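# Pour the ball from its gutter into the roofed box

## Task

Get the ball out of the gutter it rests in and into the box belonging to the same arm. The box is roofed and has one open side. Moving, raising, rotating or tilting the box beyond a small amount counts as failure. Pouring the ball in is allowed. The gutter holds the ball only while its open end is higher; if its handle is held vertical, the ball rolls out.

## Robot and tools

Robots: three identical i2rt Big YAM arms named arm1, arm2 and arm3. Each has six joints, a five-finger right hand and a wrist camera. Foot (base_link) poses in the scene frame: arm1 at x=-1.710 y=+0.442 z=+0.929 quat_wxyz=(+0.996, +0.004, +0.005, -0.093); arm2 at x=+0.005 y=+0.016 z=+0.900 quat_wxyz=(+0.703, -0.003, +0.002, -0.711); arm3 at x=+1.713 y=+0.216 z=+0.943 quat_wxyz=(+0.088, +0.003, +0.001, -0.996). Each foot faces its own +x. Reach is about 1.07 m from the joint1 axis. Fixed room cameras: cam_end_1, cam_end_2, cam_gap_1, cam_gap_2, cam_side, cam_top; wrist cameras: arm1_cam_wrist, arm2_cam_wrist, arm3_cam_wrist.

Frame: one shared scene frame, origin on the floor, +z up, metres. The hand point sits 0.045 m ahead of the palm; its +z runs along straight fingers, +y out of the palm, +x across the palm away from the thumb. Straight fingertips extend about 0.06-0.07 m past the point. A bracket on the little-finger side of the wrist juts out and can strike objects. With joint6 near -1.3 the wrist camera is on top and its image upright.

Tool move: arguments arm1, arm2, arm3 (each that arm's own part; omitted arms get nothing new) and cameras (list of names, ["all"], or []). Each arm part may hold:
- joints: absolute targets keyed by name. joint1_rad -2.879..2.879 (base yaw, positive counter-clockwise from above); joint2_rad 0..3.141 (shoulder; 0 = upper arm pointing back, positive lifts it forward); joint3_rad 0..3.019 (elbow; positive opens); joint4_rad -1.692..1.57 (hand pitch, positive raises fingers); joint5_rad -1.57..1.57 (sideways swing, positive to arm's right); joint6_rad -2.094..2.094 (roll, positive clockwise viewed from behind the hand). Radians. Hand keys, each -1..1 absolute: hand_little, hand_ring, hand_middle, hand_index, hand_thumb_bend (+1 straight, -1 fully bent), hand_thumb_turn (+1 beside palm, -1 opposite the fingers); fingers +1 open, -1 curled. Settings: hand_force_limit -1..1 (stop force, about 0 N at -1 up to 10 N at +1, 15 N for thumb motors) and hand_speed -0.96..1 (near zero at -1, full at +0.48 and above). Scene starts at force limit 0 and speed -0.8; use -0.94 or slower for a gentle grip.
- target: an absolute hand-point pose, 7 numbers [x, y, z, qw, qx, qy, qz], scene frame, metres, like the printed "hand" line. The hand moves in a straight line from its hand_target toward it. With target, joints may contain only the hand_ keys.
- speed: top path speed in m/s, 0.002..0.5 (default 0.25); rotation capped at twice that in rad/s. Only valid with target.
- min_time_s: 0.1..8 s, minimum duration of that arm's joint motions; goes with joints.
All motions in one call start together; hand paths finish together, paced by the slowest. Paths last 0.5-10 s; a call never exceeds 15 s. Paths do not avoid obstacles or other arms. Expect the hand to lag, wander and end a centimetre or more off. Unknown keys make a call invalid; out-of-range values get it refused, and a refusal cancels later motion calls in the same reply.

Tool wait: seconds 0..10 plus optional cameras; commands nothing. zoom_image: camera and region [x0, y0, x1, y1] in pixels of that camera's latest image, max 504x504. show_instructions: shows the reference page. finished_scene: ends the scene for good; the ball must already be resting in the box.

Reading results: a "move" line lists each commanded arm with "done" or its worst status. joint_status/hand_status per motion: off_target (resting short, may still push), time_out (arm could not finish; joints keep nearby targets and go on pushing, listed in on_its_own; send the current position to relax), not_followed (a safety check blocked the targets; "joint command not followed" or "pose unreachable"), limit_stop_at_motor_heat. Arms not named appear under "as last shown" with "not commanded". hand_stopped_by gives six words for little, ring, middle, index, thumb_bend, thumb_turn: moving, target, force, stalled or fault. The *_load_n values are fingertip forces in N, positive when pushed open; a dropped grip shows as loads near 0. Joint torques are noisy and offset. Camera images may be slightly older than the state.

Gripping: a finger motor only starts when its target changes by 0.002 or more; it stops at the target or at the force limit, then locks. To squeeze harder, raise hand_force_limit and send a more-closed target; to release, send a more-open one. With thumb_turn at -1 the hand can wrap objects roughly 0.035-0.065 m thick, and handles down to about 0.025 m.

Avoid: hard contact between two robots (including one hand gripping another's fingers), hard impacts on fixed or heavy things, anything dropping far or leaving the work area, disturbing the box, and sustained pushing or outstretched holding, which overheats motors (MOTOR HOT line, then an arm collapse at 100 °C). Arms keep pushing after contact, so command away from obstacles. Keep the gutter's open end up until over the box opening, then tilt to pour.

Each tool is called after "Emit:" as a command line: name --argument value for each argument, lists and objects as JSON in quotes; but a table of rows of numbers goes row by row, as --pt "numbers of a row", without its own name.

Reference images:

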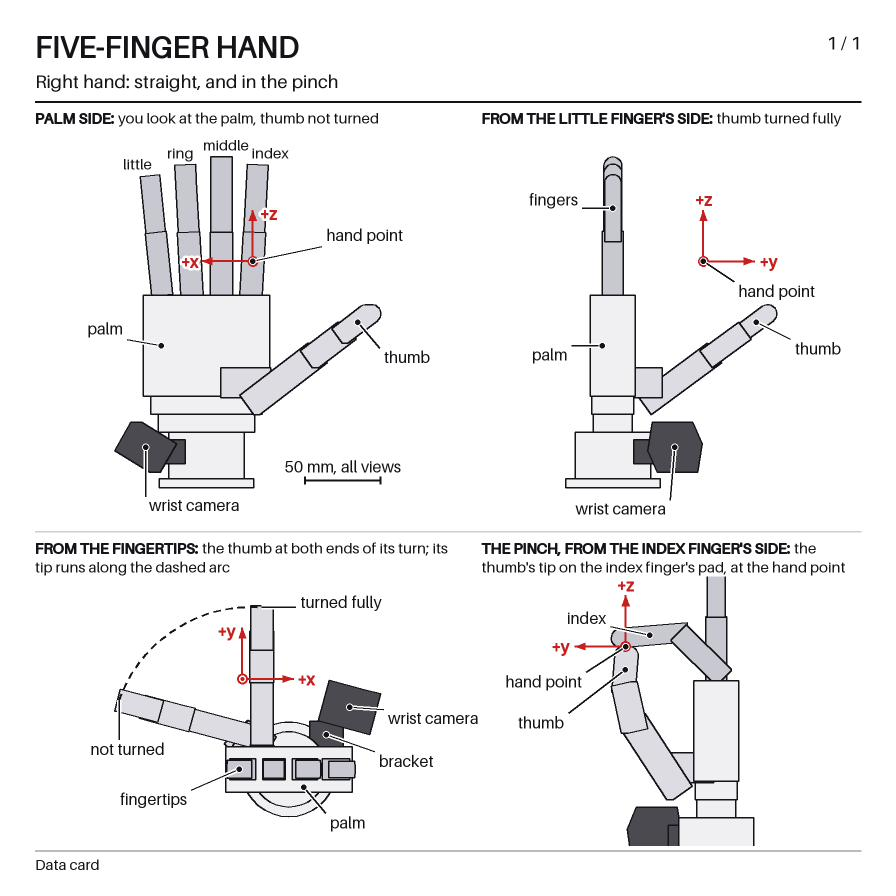

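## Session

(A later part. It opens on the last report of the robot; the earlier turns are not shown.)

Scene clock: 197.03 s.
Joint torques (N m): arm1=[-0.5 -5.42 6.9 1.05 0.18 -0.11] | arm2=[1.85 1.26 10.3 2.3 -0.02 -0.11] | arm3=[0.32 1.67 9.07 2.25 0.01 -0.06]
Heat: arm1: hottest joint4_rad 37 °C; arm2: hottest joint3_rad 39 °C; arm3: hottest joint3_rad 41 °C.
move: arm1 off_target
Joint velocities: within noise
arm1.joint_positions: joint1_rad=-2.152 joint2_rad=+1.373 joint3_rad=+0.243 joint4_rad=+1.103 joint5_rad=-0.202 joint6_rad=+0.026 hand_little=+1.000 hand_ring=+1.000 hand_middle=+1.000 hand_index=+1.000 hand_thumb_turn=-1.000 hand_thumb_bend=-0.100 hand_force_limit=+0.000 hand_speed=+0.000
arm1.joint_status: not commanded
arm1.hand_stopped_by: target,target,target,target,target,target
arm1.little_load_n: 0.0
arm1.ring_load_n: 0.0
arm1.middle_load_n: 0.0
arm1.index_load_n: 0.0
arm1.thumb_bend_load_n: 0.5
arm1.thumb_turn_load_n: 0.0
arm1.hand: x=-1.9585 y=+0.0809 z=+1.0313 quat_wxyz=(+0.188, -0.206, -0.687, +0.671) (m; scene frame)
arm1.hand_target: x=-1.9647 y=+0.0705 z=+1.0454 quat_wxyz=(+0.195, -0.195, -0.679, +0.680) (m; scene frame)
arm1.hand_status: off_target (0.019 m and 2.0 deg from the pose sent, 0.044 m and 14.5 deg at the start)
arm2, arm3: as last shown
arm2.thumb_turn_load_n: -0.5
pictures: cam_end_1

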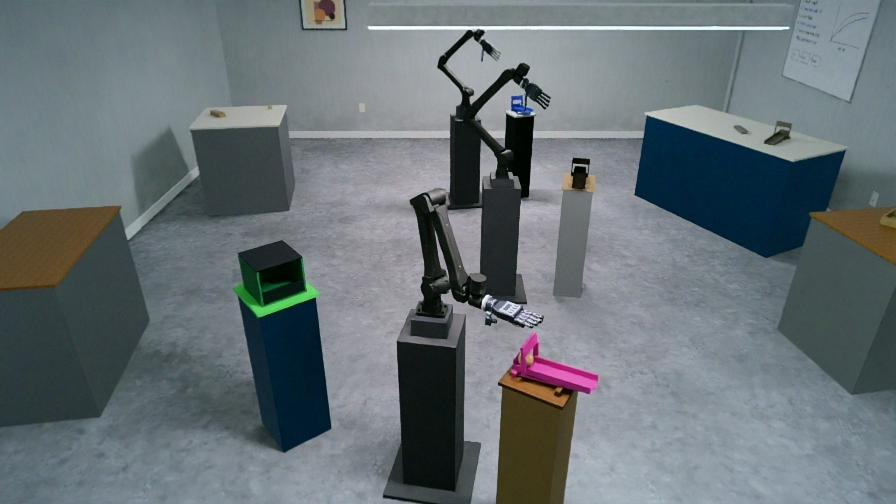

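Emit:
move --arm1 '{"target":[-1.9660,0.0790,1.0400,-0.1808,0.2080,0.7255,-0.6306],"speed":0.1}' --cameras '["arm1_cam_wrist","cam_end_1","cam_side"]'

Emit:
zoom_image --camera "cam_end_1" --region '[490, 280, 590, 390]'

Emit:
zoom_image --camera "cam_side" --region '[80, 205, 150, 285]'

Scene clock: 281.13 s.
Joint torques (N m): arm1=[-2.37 -4.66 8.61 1.13 -0.17 -0.1] | arm2=[1.67 1.03 10.33 2.33 -0.01 -0.08] | arm3=[0.26 1.73 9.09 2.26 0 -0.06]
Heat: arm1: hottest joint3_rad 36 °C; arm2: hottest joint3_rad 39 °C; arm3: hottest joint3_rad 41 °C.
move: arm1 off_target
Joint velocities: within noise
arm1.joint_positions: joint1_rad=-2.152 joint2_rad=+1.233 joint3_rad=+0.279 joint4_rad=+0.779 joint5_rad=-0.215 joint6_rad=-0.006 hand_little=+1.000 hand_ring=+1.000 hand_middle=+1.000 hand_index=+1.000 hand_thumb_turn=-1.000 hand_thumb_bend=-0.100 hand_force_limit=+0.000 hand_speed=+0.000
arm1.joint_status: not commanded
arm1.hand_stopped_by: target,target,target,target,target,target
arm1.little_load_n: 0.0
arm1.ring_load_n: 0.0
arm1.middle_load_n: 0.0
arm1.index_load_n: 0.0
arm1.thumb_bend_load_n: 0.0
arm1.thumb_turn_load_n: 0.0
arm1.hand: x=-1.9519 y=+0.0871 z=+1.0222 quat_wxyz=(+0.169, -0.215, -0.735, +0.621) (m; scene frame)
arm1.hand_target: x=-1.9655 y=+0.0797 z=+1.0404 quat_wxyz=(+0.181, -0.208, -0.725, +0.631) (m; scene frame)
arm1.hand_status: off_target (0.024 m and 2.3 deg from the pose sent, 0.012 m and 6.5 deg at the start)
arm2, arm3: as last shown
arm2.thumb_turn_load_n: 0.0
arm3.index_load_n: 0.5
pictures: arm1_cam_wrist, cam_end_1, cam_side
camera_calibration:
arm1_cam_wrist: T_world_to_cam=[[-0.127854, 0.227987, -0.965233, 0.72034], [0.991669, 0.0140297, -0.128042, 2.06349], [-0.0156501, -0.973563, -0.227882, 0.393598], [0, 0, 0, 1]] pos_world=[-1.94804, 0.190014, 1.0492]

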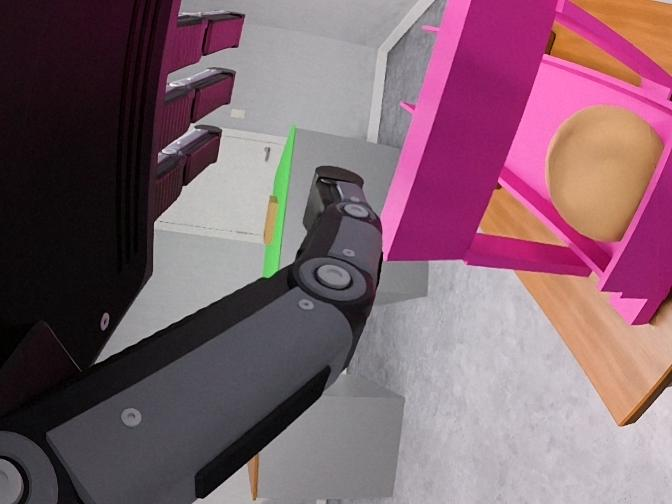

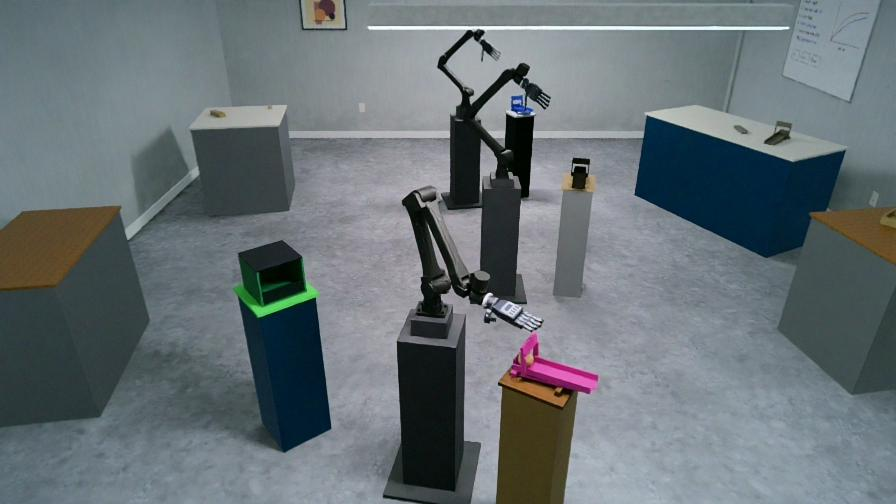

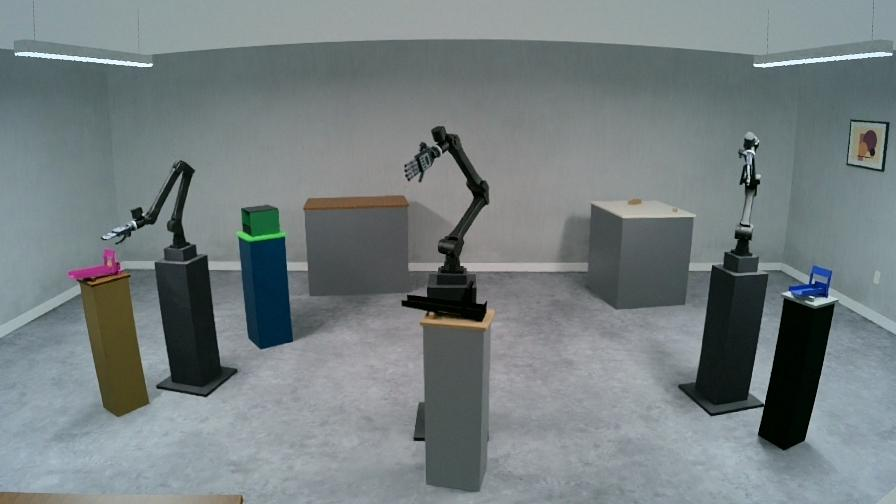

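Scaled by 4.582 from the camera's 896x504 image, which has a finer 1280x720 frame.

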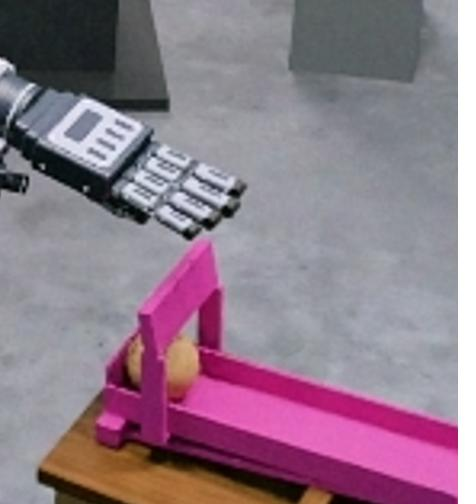

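Scaled by 6.300 from the camera's 896x504 image, which has a finer 1280x720 frame.

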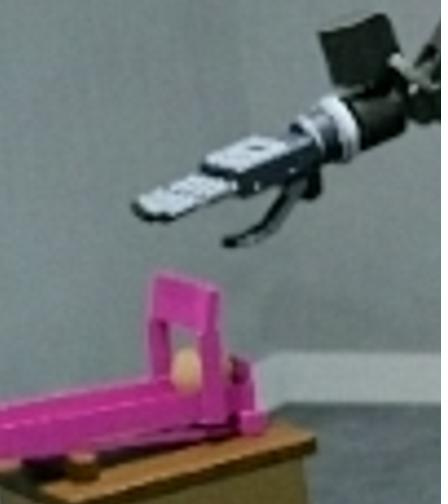

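Emit:
zoom_image --camera "arm1_cam_wrist" --region '[370, 0, 672, 300]'

Scaled by 1.669 from the camera's 672x504 image, which has a finer 960x720 frame.

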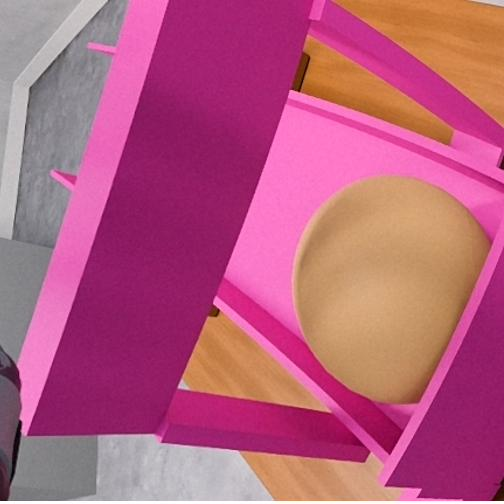

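Emit:
zoom_image --camera "arm1_cam_wrist" --region '[340, 190, 480, 290]'

Scaled by 3.600 from the camera's 672x504 image, which has a finer 960x720 frame.

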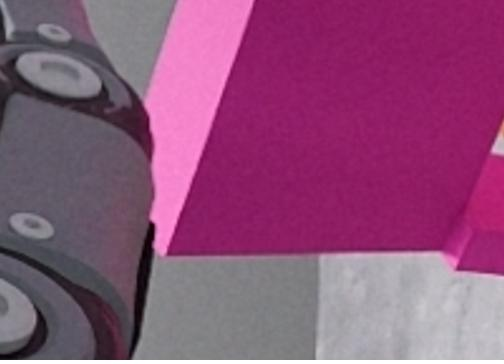

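Emit:
move --arm1 '{"target":[-1.9800,0.0740,1.0500,-0.1826,0.2064,0.7199,-0.6369],"speed":0.1}' --cameras '["arm1_cam_wrist"]'

Scene clock: 306.97 s.
Joint torques (N m): arm1=[-2.26 -3.25 8.73 1.33 -0.15 -0.08] | arm2=[1.26 1.14 10.36 2.35 -0.06 -0.1] | arm3=[0.38 1.67 9.07 2.28 0.01 -0.06]
Heat: arm1: hottest joint3_rad 36 °C; arm2: hottest joint3_rad 39 °C; arm3: hottest joint3_rad 41 °C.
move: arm1 off_target
Joint velocities: within noise
arm1.joint_positions: joint1_rad=-2.175 joint2_rad=+1.232 joint3_rad=+0.313 joint4_rad=+0.775 joint5_rad=-0.240 joint6_rad=-0.006 hand_little=+1.000 hand_ring=+1.000 hand_middle=+1.000 hand_index=+1.000 hand_thumb_turn=-1.000 hand_thumb_bend=-0.100 hand_force_limit=+0.000 hand_speed=+0.000
arm1.joint_status: not commanded
arm1.hand_stopped_by: target,target,target,target,target,target
arm1.little_load_n: 0.0
arm1.ring_load_n: 0.0
arm1.middle_load_n: 0.0
arm1.index_load_n: 0.0
arm1.thumb_bend_load_n: 0.0
arm1.thumb_turn_load_n: 0.0
arm1.hand: x=-1.9653 y=+0.0811 z=+1.0384 quat_wxyz=(+0.173, -0.211, -0.725, +0.632) (m; scene frame)
arm1.hand_target: x=-1.9795 y=+0.0747 z=+1.0503 quat_wxyz=(+0.183, -0.206, -0.720, +0.637) (m; scene frame)
arm1.hand_status: off_target (0.020 m and 1.5 deg from the pose sent, 0.042 m and 3.2 deg at the start)
arm2, arm3: as last shown
arm3.little_load_n: 0.5
arm3.index_load_n: 0.0
pictures: arm1_cam_wrist
camera_calibration:
arm1_cam_wrist: T_world_to_cam=[[-0.147653, 0.203221, -0.967936, 0.701591], [0.988869, 0.0121678, -0.148292, 2.09457], [-0.0183585, -0.979057, -0.202756, 0.3602], [0, 0, 0, 1]] pos_world=[-1.96105, 0.184592, 1.06274]

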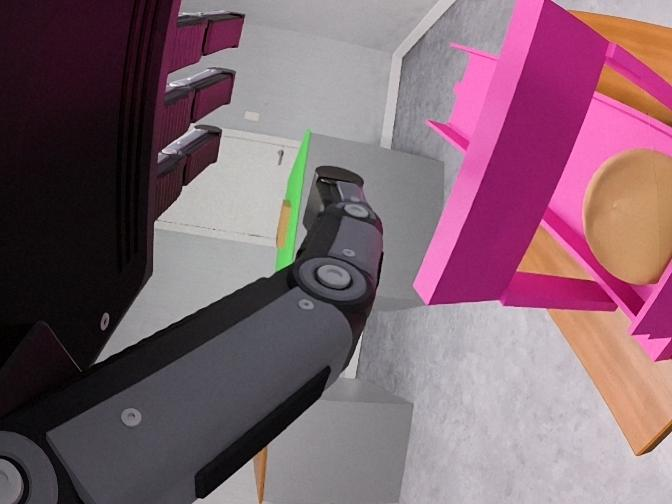

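Emit:
move --arm1 '{"target":[-1.9850,0.0670,1.0070,-0.1826,0.2064,0.7199,-0.6369],"speed":0.06}' --cameras '["arm1_cam_wrist"]'

Scene clock: 310.73 s.
Joint torques (N m): arm1=[-2.26 -4.19 6.41 2.39 0.13 -0.08] | arm2=[1.73 1.2 10.41 2.11 -0.02 -0.07] | arm3=[0.26 1.67 9.09 2.28 0.01 -0.06]
Heat: arm1: hottest joint3_rad 36 °C; arm2: hottest joint3_rad 39 °C; arm3: hottest joint3_rad 41 °C.
move: arm1 off_target
Joint velocities: within noise
arm1.joint_positions: joint1_rad=-2.175 joint2_rad=+1.439 joint3_rad=+0.313 joint4_rad=+0.978 joint5_rad=-0.239 joint6_rad=-0.006 hand_little=+1.000 hand_ring=+1.000 hand_middle=+1.000 hand_index=+1.000 hand_thumb_turn=-1.000 hand_thumb_bend=-0.100 hand_force_limit=+0.000 hand_speed=+0.000
arm1.joint_status: not commanded
arm1.hand_stopped_by: target,target,target,target,target,target
arm1.little_load_n: 0.0
arm1.ring_load_n: 0.0
arm1.middle_load_n: 0.0
arm1.index_load_n: -0.5
arm1.thumb_bend_load_n: 0.0
arm1.thumb_turn_load_n: 0.0
arm1.hand: x=-1.9741 y=+0.0733 z=+1.0009 quat_wxyz=(+0.172, -0.212, -0.726, +0.631) (m; scene frame)
arm1.hand_target: x=-1.9846 y=+0.0673 z=+1.0072 quat_wxyz=(+0.183, -0.206, -0.720, +0.637) (m; scene frame)
arm1.hand_status: off_target (0.014 m and 1.7 deg from the pose sent, 0.040 m and 1.5 deg at the start)
arm2, arm3: as last shown
pictures: arm1_cam_wrist
camera_calibration:
arm1_cam_wrist: T_world_to_cam=[[-0.144812, 0.20613, -0.96775, 0.670748], [0.989278, 0.0114235, -0.1456, 2.09603], [-0.0189574, -0.978458, -0.205574, 0.346462], [0, 0, 0, 1]] pos_world=[-1.96986, 0.176794, 1.02552]

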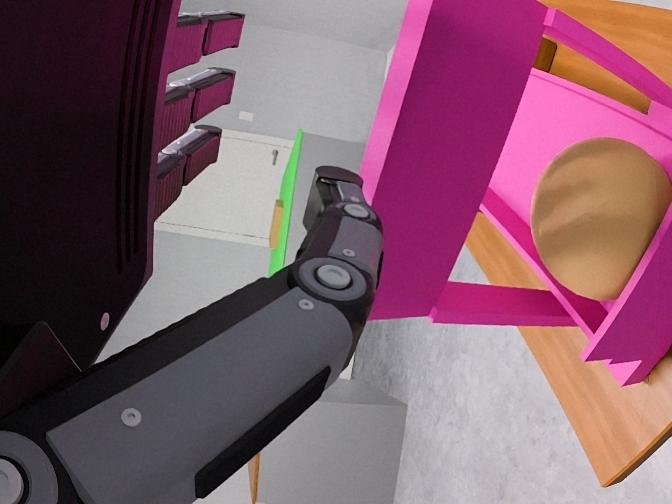

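Emit:
move --arm1 '{"target":[-1.9835,0.0645,0.9700,-0.1826,0.2064,0.7199,-0.6369],"speed":0.05}' --cameras '["arm1_cam_wrist","cam_end_1","cam_side"]'

Emit:
zoom_image --camera "cam_end_1" --region '[490, 300, 570, 380]'

Emit:
zoom_image --camera "cam_side" --region '[80, 205, 150, 285]'

Scene clock: 318.17 s.
Joint torques (N m): arm1=[-1.14 -5.42 4.44 2.35 0.14 -0.05] | arm2=[1.44 1.32 10.24 2.29 -0.02 -0.08] | arm3=[0.32 1.73 9.06 2.28 0.01 -0.07]
Heat: arm1: hottest joint3_rad 36 °C; arm2: hottest joint3_rad 39 °C; arm3: hottest joint3_rad 41 °C.
move: arm1 done
Joint velocities: within noise
arm1.joint_positions: joint1_rad=-2.175 joint2_rad=+1.625 joint3_rad=+0.313 joint4_rad=+1.174 joint5_rad=-0.228 joint6_rad=-0.006 hand_little=+1.000 hand_ring=+1.000 hand_middle=+1.000 hand_index=+1.000 hand_thumb_turn=-1.000 hand_thumb_bend=-0.100 hand_force_limit=+0.000 hand_speed=+0.000
arm1.joint_status: not commanded
arm1.hand_stopped_by: target,target,target,target,target,target
arm1.little_load_n: 0.0
arm1.ring_load_n: 0.0
arm1.middle_load_n: 0.0
arm1.index_load_n: 0.0
arm1.thumb_bend_load_n: 0.0
arm1.thumb_turn_load_n: 0.0
arm1.hand: x=-1.9801 y=+0.0707 z=+0.9691 quat_wxyz=(+0.178, -0.213, -0.722, +0.633) (m; scene frame)
arm1.hand_target: x=-1.9833 y=+0.0646 z=+0.9701 quat_wxyz=(+0.182, -0.206, -0.720, +0.637) (m; scene frame)
arm1.hand_status: done (0.007 m and 1.1 deg from the pose sent, 0.033 m and 1.7 deg at the start)
arm2.joint_positions: joint1_rad=-0.603 joint2_rad=+0.627 joint3_rad=+1.417 joint4_rad=-1.226 joint5_rad=+0.146 joint6_rad=-1.568 hand_little=+1.000 hand_ring=+1.000 hand_middle=+1.000 hand_index=+1.000 hand_thumb_turn=+1.000 hand_thumb_bend=+1.000 hand_force_limit=+0.000 hand_speed=-0.800
arm2.joint_status: not commanded
arm2.hand_stopped_by: target,target,target,target,target,target
arm2.little_load_n: 0.0
arm2.ring_load_n: 0.0
arm2.middle_load_n: 0.0
arm2.index_load_n: 0.0
arm2.thumb_bend_load_n: 0.0
arm2.thumb_turn_load_n: 0.0
arm2.hand: x=-0.2034 y=-0.1323 z=+1.4443 quat_wxyz=(+0.507, +0.352, -0.763, +0.192) (m; scene frame)
arm2.hand_target: x=-0.2020 y=-0.1303 z=+1.4573 quat_wxyz=(+0.517, +0.348, -0.756, +0.198) (m; scene frame)
arm2.hand_status: not commanded
arm3.joint_positions: joint1_rad=+0.812 joint2_rad=+0.649 joint3_rad=+1.379 joint4_rad=-1.341 joint5_rad=-0.058 joint6_rad=-1.526 hand_little=+1.000 hand_ring=+1.000 hand_middle=+1.000 hand_index=+1.000 hand_thumb_turn=+1.000 hand_thumb_bend=+1.000 hand_force_limit=+0.000 hand_speed=-0.800
arm3.joint_status: not commanded
arm3.hand_stopped_by: target,target,target,target,target,target
arm3.little_load_n: 0.0
arm3.ring_load_n: 0.0
arm3.middle_load_n: 0.0
arm3.index_load_n: 0.0
arm3.thumb_bend_load_n: 0.0
arm3.thumb_turn_load_n: 0.0
arm3.hand: x=+1.5333 y=+0.0332 z=+1.4262 quat_wxyz=(+0.386, +0.415, -0.785, +0.251) (m; scene frame)
arm3.hand_target: x=+1.5335 y=+0.0337 z=+1.4387 quat_wxyz=(+0.397, +0.412, -0.779, +0.257) (m; scene frame)
arm3.hand_status: not commanded
pictures: arm1_cam_wrist, cam_end_1, cam_side
camera_calibration:
arm1_cam_wrist: T_world_to_cam=[[-0.151141, 0.201476, -0.967762, 0.627495], [0.988015, -0.000267565, -0.154359, 2.1042], [-0.0313586, -0.979493, -0.199021, 0.306426], [0, 0, 0, 1]] pos_world=[-1.97453, 0.17428, 0.993053]

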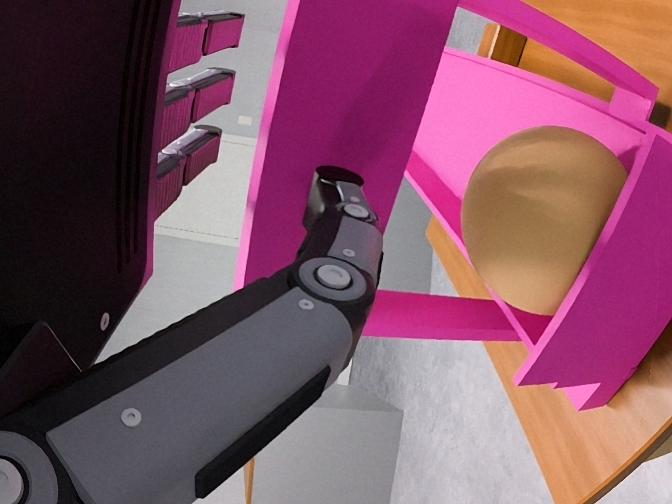

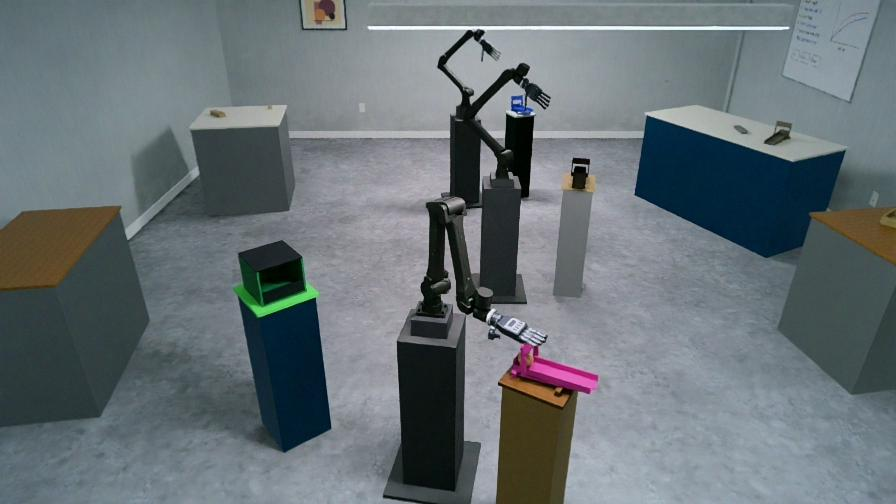

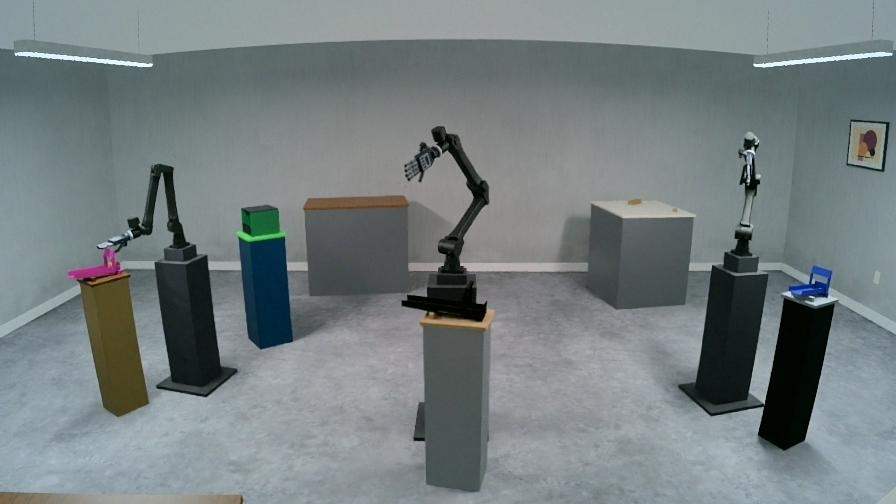

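Scaled by 6.300 from the camera's 896x504 image, which has a finer 1280x720 frame.

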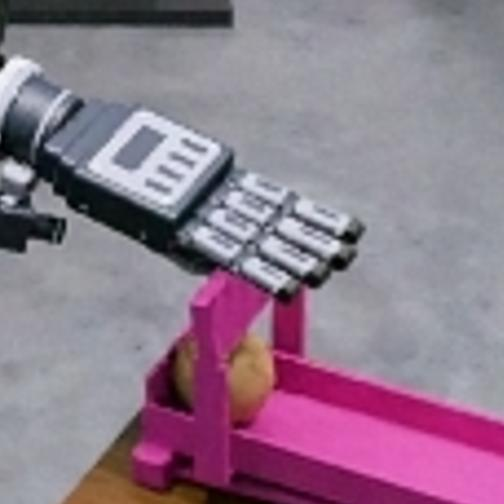

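Scaled by 6.300 from the camera's 896x504 image, which has a finer 1280x720 frame.

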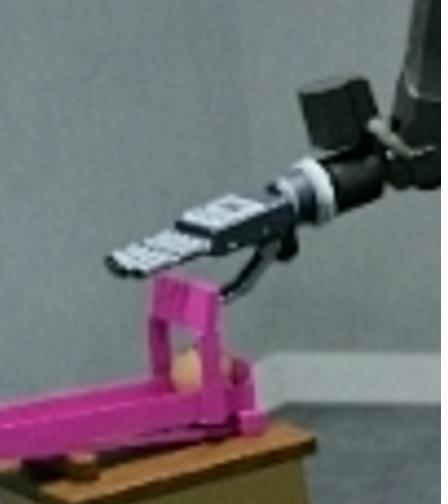

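Emit:
move --arm1 '{"target":[-1.9770,0.0600,0.9640,-0.1897,0.1999,0.6973,-0.6617],"speed":0.05,"joints":{"hand_thumb_bend":0.0}}' --cameras '["arm1_cam_wrist"]'

Emit:
zoom_image --camera "arm1_cam_wrist" --region '[200, 0, 500, 350]'

Scene clock: 328.70 s.
Joint torques (N m): arm1=[0.15 -5.48 2.48 2.41 0.18 0.08] | arm2=[2.08 1.03 10.4 2.25 -0.02 -0.08] | arm3=[0.38 1.73 9.07 2.28 0.01 -0.07]
Heat: arm1: hottest joint3_rad 36 °C; arm2: hottest joint3_rad 39 °C; arm3: hottest joint3_rad 41 °C.
move: arm1 done
Joint velocities: within noise
arm1.joint_positions: joint1_rad=-2.158 joint2_rad=+1.747 joint3_rad=+0.313 joint4_rad=+1.383 joint5_rad=-0.205 joint6_rad=-0.006 hand_little=+1.000 hand_ring=+1.000 hand_middle=+1.000 hand_index=+1.000 hand_thumb_turn=-1.000 hand_thumb_bend=+0.000 hand_force_limit=+0.000 hand_speed=+0.000
arm1.joint_status: all done
arm1.hand_stopped_by: target,target,target,target,target,target
arm1.little_load_n: 0.0
arm1.ring_load_n: 0.0
arm1.middle_load_n: 0.0
arm1.index_load_n: 0.0
arm1.thumb_bend_load_n: 0.5
arm1.thumb_turn_load_n: 0.0
arm1.hand: x=-1.9824 y=+0.0631 z=+0.9680 quat_wxyz=(+0.196, -0.200, -0.697, +0.660) (m; scene frame)
arm1.hand_target: x=-1.9770 y=+0.0601 z=+0.9641 quat_wxyz=(+0.190, -0.200, -0.697, +0.662) (m; scene frame)
arm1.hand_status: done (0.007 m and 0.7 deg from the pose sent, 0.012 m and 4.8 deg at the start)
arm2, arm3: as last shown
pictures: arm1_cam_wrist
camera_calibration:
arm1_cam_wrist: T_world_to_cam=[[-0.211139, 0.143898, -0.966806, 0.511397], [0.976356, -0.0158699, -0.215586, 2.14338], [-0.0463657, -0.989465, -0.137145, 0.209719], [0, 0, 0, 1]] pos_world=[-1.975, 0.167936, 0.985266]

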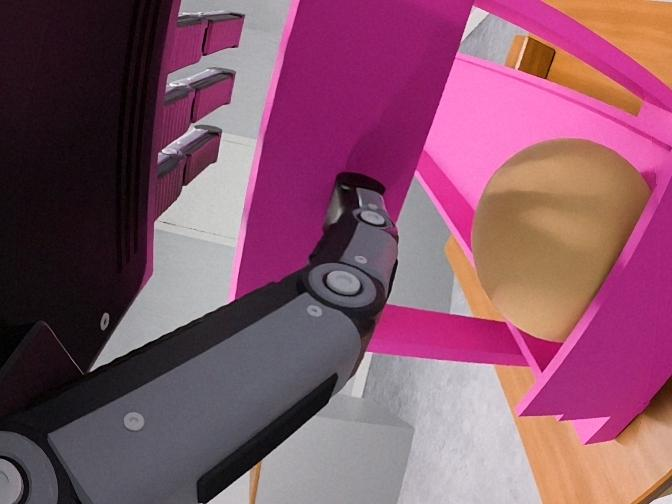

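Scaled by 1.440 from the camera's 672x504 image, which has a finer 960x720 frame.

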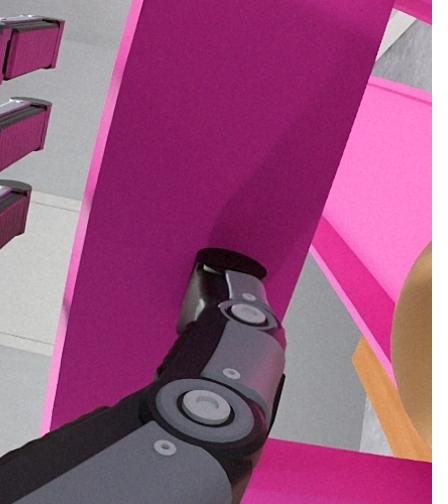

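Emit:
move --arm1 '{"target":[-1.9695,0.0640,0.9595,-0.1897,0.1999,0.6973,-0.6617],"speed":0.05}' --cameras '["arm1_cam_wrist"]'

Emit:
zoom_image --camera "arm1_cam_wrist" --region '[200, 0, 500, 350]'

Scene clock: 332.67 s.
Joint torques (N m): arm1=[-0.56 -5.19 1.8 2.21 0.17 0.11] | arm2=[1.55 1.44 10.36 2.29 -0.05 -0.08] | arm3=[0.32 1.67 9.09 2.29 0.01 -0.06]
Heat: arm1: hottest joint4_rad 36 °C; arm2: hottest joint3_rad 39 °C; arm3: hottest joint3_rad 41 °C.
move: arm1 done
Joint velocities: within noise
arm1.joint_positions: joint1_rad=-2.147 joint2_rad=+1.767 joint3_rad=+0.300 joint4_rad=+1.425 joint5_rad=-0.195 joint6_rad=-0.006 hand_little=+1.000 hand_ring=+1.000 hand_middle=+1.000 hand_index=+1.000 hand_thumb_turn=-1.000 hand_thumb_bend=+0.000 hand_force_limit=+0.000 hand_speed=+0.000
arm1.joint_status: not commanded
arm1.hand_stopped_by: target,target,target,target,target,target
arm1.little_load_n: 0.0
arm1.ring_load_n: 0.0
arm1.middle_load_n: 0.0
arm1.index_load_n: 0.0
arm1.thumb_bend_load_n: 0.0
arm1.thumb_turn_load_n: 0.0
arm1.hand: x=-1.9769 y=+0.0644 z=+0.9659 quat_wxyz=(+0.197, -0.198, -0.694, +0.663) (m; scene frame)
arm1.hand_target: x=-1.9694 y=+0.0641 z=+0.9596 quat_wxyz=(+0.190, -0.200, -0.698, +0.661) (m; scene frame)
arm1.hand_status: done (0.010 m and 1.0 deg from the pose sent, 0.015 m and 0.7 deg at the start)
arm2, arm3: as last shown
arm2.thumb_bend_load_n: 0.5
pictures: arm1_cam_wrist
camera_calibration:
arm1_cam_wrist: T_world_to_cam=[[-0.217476, 0.137999, -0.966261, 0.497675], [0.974964, -0.0163094, -0.221765, 2.14083], [-0.0463625, -0.990298, -0.130997, 0.204985], [0, 0, 0, 1]] pos_world=[-1.9695, 0.169233, 0.982497]

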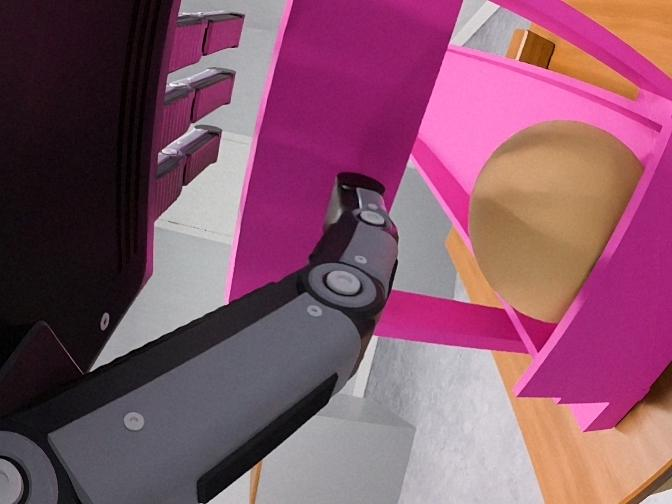

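Scaled by 1.440 from the camera's 672x504 image, which has a finer 960x720 frame.

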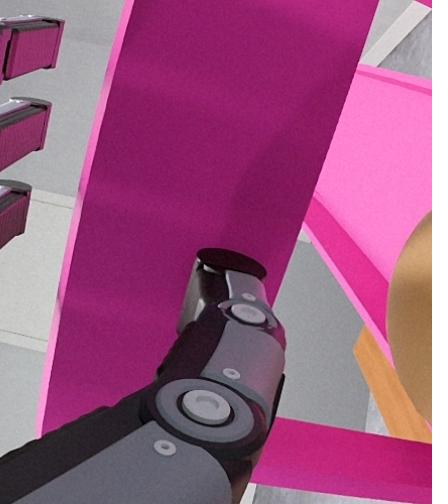

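Emit:
move --arm1 '{"joints":{"hand_speed":-0.94,"hand_force_limit":-0.5,"hand_little":-0.4,"hand_ring":-0.4,"hand_middle":-0.4,"hand_index":-0.4}}' --cameras '["arm1_cam_wrist","cam_end_1","cam_side"]'

Emit:
zoom_image --camera "arm1_cam_wrist" --region '[200, 0, 500, 350]'

Emit:
zoom_image --camera "cam_end_1" --region '[490, 310, 570, 390]'

Emit:
zoom_image --camera "cam_side" --region '[80, 215, 150, 285]'

Scene clock: 342.40 s.
Joint torques (N m): arm1=[-0.03 -5.66 1.57 2.13 0.15 0.11] | arm2=[1.67 1.44 10.44 2.17 -0.05 -0.08] | arm3=[0.26 1.67 9.06 2.29 0.01 -0.06]
Heat: arm1: hottest joint4_rad 36 °C; arm2: hottest joint3_rad 39 °C; arm3: hottest joint3_rad 41 °C.
move: arm1 off_target
Joint velocities: within noise
arm1.joint_positions: joint1_rad=-2.146 joint2_rad=+1.767 joint3_rad=+0.300 joint4_rad=+1.429 joint5_rad=-0.194 joint6_rad=-0.006 hand_little=-0.038 hand_ring=-0.020 hand_middle=-0.015 hand_index=-0.020 hand_thumb_turn=-1.000 hand_thumb_bend=+0.000 hand_force_limit=-0.500 hand_speed=-0.940
arm1.joint_status: hand_little off_target (ended at -0.038, target -0.400); hand_ring off_target (ended at -0.020, target -0.400); hand_middle off_target (ended at -0.015, target -0.400); hand_index off_target (ended at -0.020, target -0.400); the others done
arm1.hand_stopped_by: force,force,force,force,target,target
arm1.little_load_n: 2.5
arm1.ring_load_n: 1.5
arm1.middle_load_n: 2.0
arm1.index_load_n: 5.0
arm1.thumb_bend_load_n: 1.5
arm1.thumb_turn_load_n: 1.0
arm1.hand: x=-1.9769 y=+0.0640 z=+0.9670 quat_wxyz=(+0.198, -0.198, -0.693, +0.665) (m; scene frame)
arm1.hand_target: x=-1.9696 y=+0.0642 z=+0.9596 quat_wxyz=(+0.190, -0.200, -0.698, +0.661) (m; scene frame)
arm1.hand_status: not commanded
arm2, arm3: as last shown
arm2.thumb_bend_load_n: 0.0
pictures: arm1_cam_wrist, cam_end_1, cam_side
camera_calibration:
arm1_cam_wrist: T_world_to_cam=[[-0.220329, 0.134912, -0.966051, 0.493106], [0.974323, -0.0166347, -0.224539, 2.14251], [-0.046363, -0.990718, -0.127783, 0.20169], [0, 0, 0, 1]] pos_world=[-1.9695, 0.168932, 0.983213]

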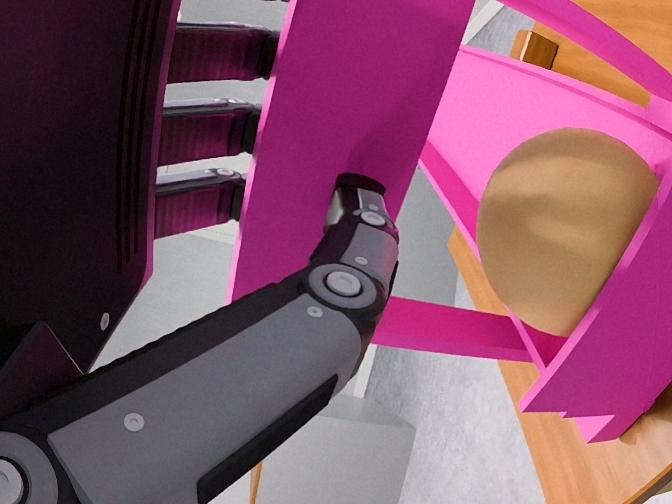

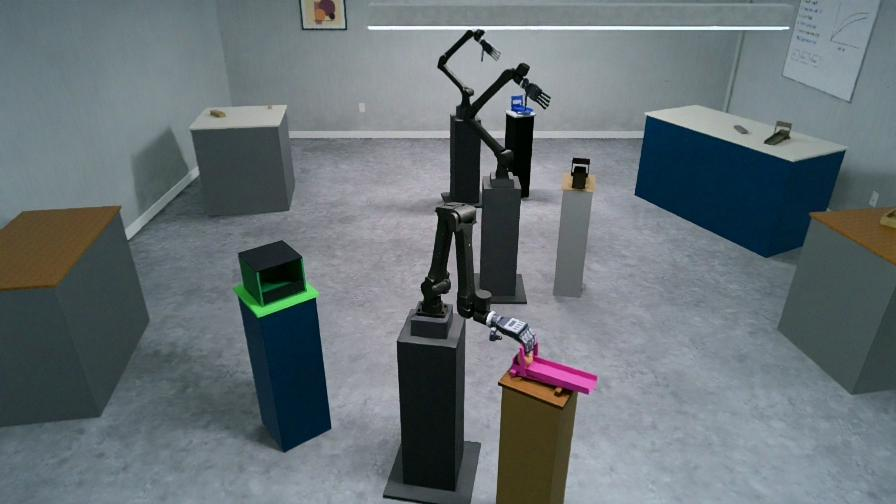

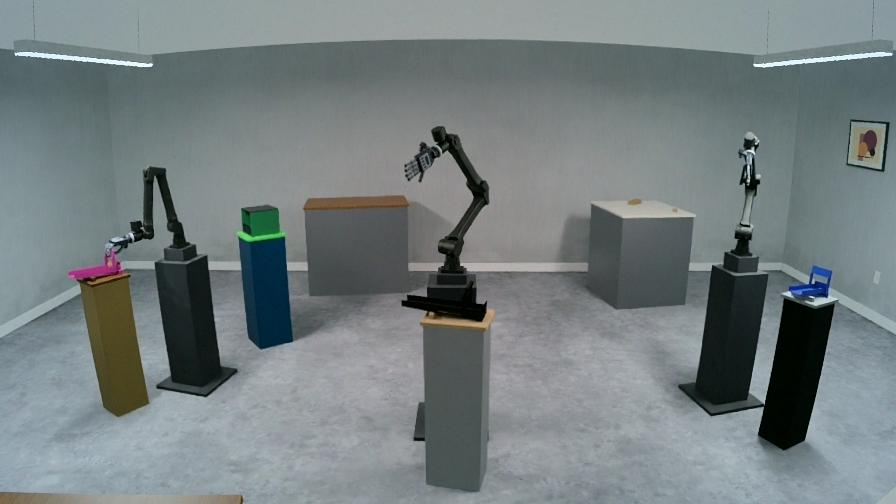

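Scaled by 1.440 from the camera's 672x504 image, which has a finer 960x720 frame.

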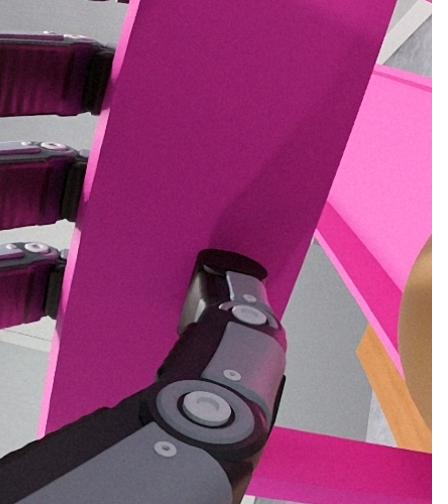

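Scaled by 6.300 from the camera's 896x504 image, which has a finer 1280x720 frame.

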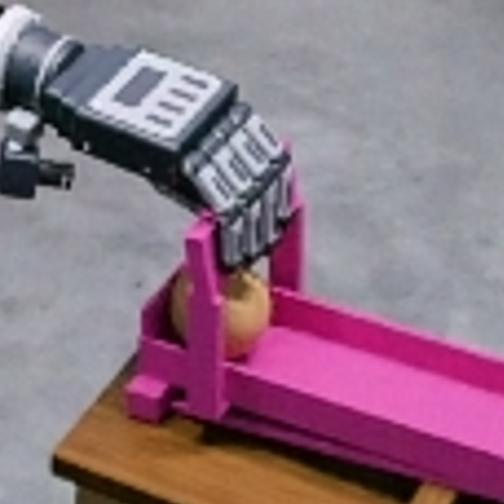

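Scaled by 7.200 from the camera's 896x504 image, which has a finer 1280x720 frame.

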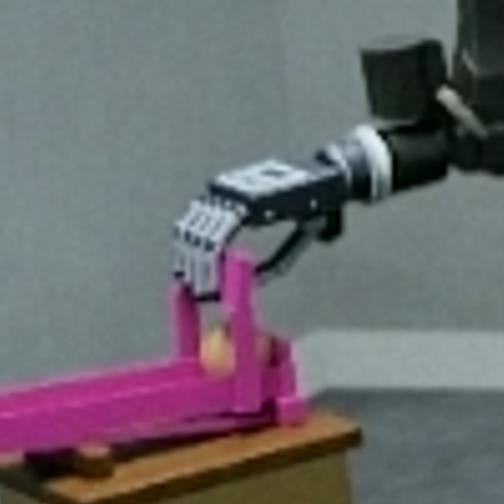

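Emit:
move --arm1 '{"joints":{"hand_force_limit":0.3,"hand_middle":-0.45,"hand_index":-0.45,"hand_thumb_bend":-0.1}}' --cameras '["arm1_cam_wrist"]'

Scene clock: 347.93 s.
Joint torques (N m): arm1=[-0.79 -5.42 1.66 2.19 0.15 0.14] | arm2=[0.79 0.97 10.45 2.22 -0.03 -0.09] | arm3=[0.32 1.67 9.07 2.28 0.01 -0.06]
Heat: arm1: hottest joint4_rad 36 °C; arm2: hottest joint3_rad 39 °C; arm3: hottest joint3_rad 41 °C.
move: arm1 off_target
Joint velocities: within noise
arm1.joint_positions: joint1_rad=-2.146 joint2_rad=+1.767 joint3_rad=+0.300 joint4_rad=+1.429 joint5_rad=-0.194 joint6_rad=-0.006 hand_little=-0.038 hand_ring=-0.020 hand_middle=-0.023 hand_index=-0.023 hand_thumb_turn=-1.000 hand_thumb_bend=-0.022 hand_force_limit=+0.300 hand_speed=-0.940
arm1.joint_status: hand_middle off_target (ended at -0.023, target -0.450); hand_index off_target (ended at -0.023, target -0.450); hand_thumb_bend off_target (ended at -0.022, target -0.100); the others done
arm1.hand_stopped_by: force,force,force,force,force,target
arm1.little_load_n: 2.0
arm1.ring_load_n: 1.0
arm1.middle_load_n: 6.5
arm1.index_load_n: 6.5
arm1.thumb_bend_load_n: 9.0
arm1.thumb_turn_load_n: 1.5
arm1.hand: x=-1.9769 y=+0.0640 z=+0.9670 quat_wxyz=(+0.198, -0.198, -0.693, +0.665) (m; scene frame)
arm1.hand_target: x=-1.9696 y=+0.0643 z=+0.9596 quat_wxyz=(+0.190, -0.200, -0.698, +0.661) (m; scene frame)
arm1.hand_status: not commanded
arm2, arm3: as last shown
pictures: arm1_cam_wrist
camera_calibration:
arm1_cam_wrist: T_world_to_cam=[[-0.220329, 0.134912, -0.966051, 0.493106], [0.974323, -0.0166347, -0.224539, 2.14251], [-0.046363, -0.990718, -0.127783, 0.20169], [0, 0, 0, 1]] pos_world=[-1.9695, 0.168932, 0.983213]

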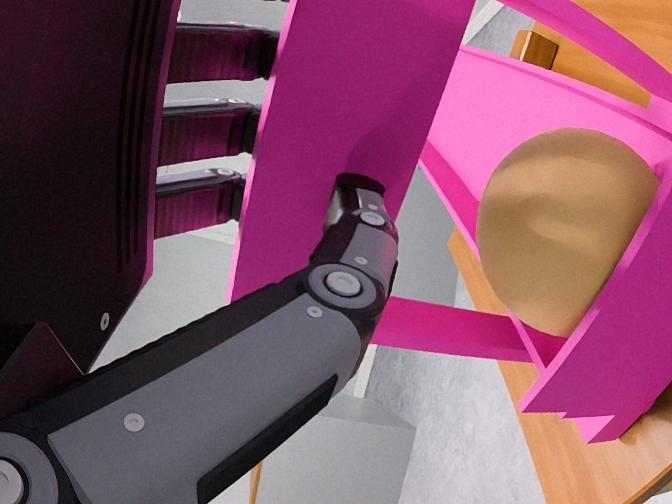

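Emit:
move --arm1 '{"target":[-1.9696,0.0643,0.9780,-0.1983,0.1915,0.6677,-0.6915],"speed":0.03}' --cameras '["arm1_cam_wrist","cam_end_1","cam_side"]'

Emit:
zoom_image --camera "cam_end_1" --region '[490, 300, 610, 400]'

Emit:
zoom_image --camera "cam_side" --region '[60, 215, 150, 295]'

Scene clock: 353.93 s.
Joint torques (N m): arm1=[-0.73 -6.48 1.54 3.21 -0.02 0.18] | arm2=[1.61 1.14 10.24 2.37 -0.02 -0.08] | arm3=[0.32 1.67 9.07 2.26 0.01 -0.06]
Heat: arm1: hottest joint4_rad 36 °C; arm2: hottest joint3_rad 39 °C; arm3: hottest joint3_rad 41 °C.
move: arm1 done
Joint velocities: within noise
arm1.joint_positions: joint1_rad=-2.146 joint2_rad=+1.805 joint3_rad=+0.282 joint4_rad=+1.534 joint5_rad=-0.194 joint6_rad=+0.005 hand_little=-0.038 hand_ring=-0.020 hand_middle=-0.023 hand_index=-0.023 hand_thumb_turn=-1.000 hand_thumb_bend=-0.023 hand_force_limit=+0.300 hand_speed=-0.940
arm1.joint_status: not commanded
arm1.hand_stopped_by: force,force,force,force,force,target
arm1.little_load_n: 3.5
arm1.ring_load_n: 0.0
arm1.middle_load_n: 1.5
arm1.index_load_n: 6.5
arm1.thumb_bend_load_n: 3.0
arm1.thumb_turn_load_n: 1.0
arm1.hand: x=-1.9729 y=+0.0671 z=+0.9724 quat_wxyz=(+0.202, -0.194, -0.677, +0.681) (m; scene frame)
arm1.hand_target: x=-1.9697 y=+0.0644 z=+0.9781 quat_wxyz=(+0.198, -0.192, -0.668, +0.691) (m; scene frame)
arm1.hand_status: done (0.007 m and 1.7 deg from the pose sent, 0.013 m and 4.3 deg at the start)
arm2, arm3: as last shown
pictures: arm1_cam_wrist, cam_end_1, cam_side
camera_calibration:
arm1_cam_wrist: T_world_to_cam=[[-0.243077, 0.0953099, -0.965313, 0.455855], [0.968796, -0.0258612, -0.246508, 2.15094], [-0.0484587, -0.995112, -0.0860496, 0.161227], [0, 0, 0, 1]] pos_world=[-1.9652, 0.172617, 0.98414]

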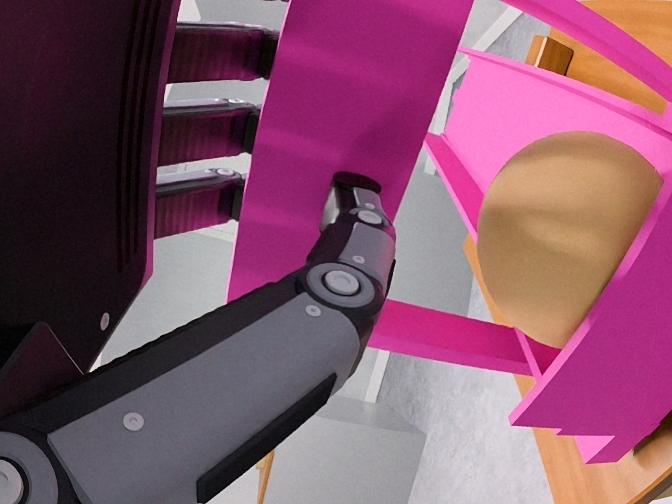

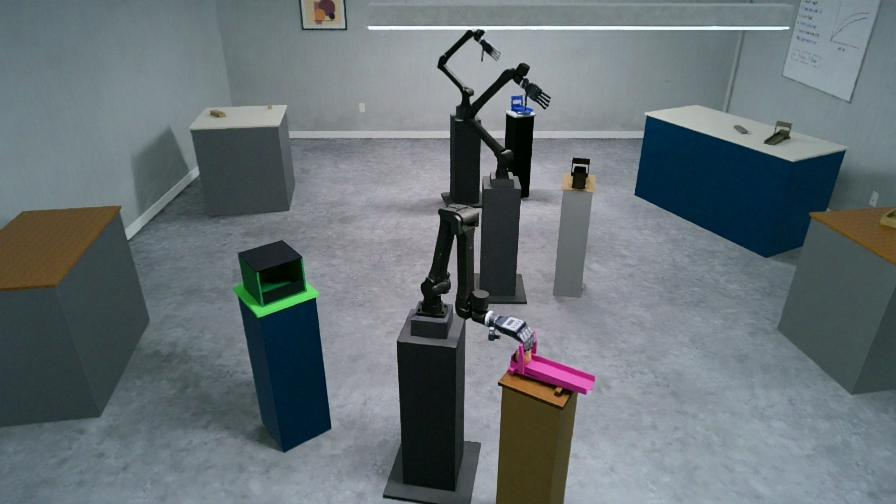

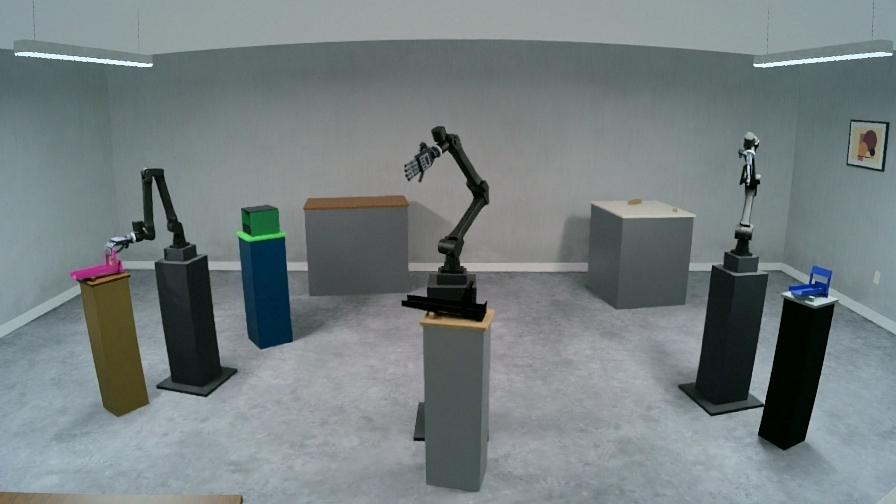

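Scaled by 4.200 from the camera's 896x504 image, which has a finer 1280x720 frame.

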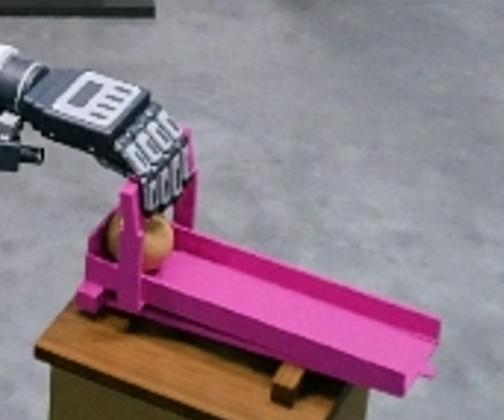

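Scaled by 5.600 from the camera's 896x504 image, which has a finer 1280x720 frame.

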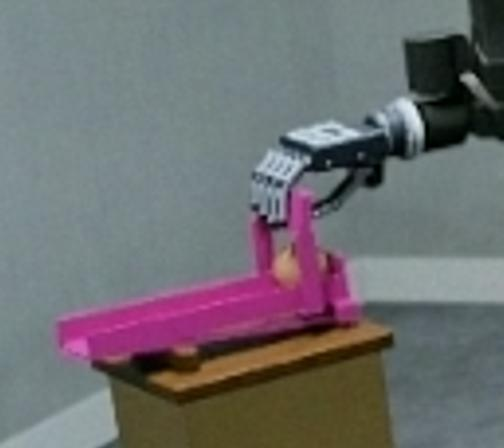

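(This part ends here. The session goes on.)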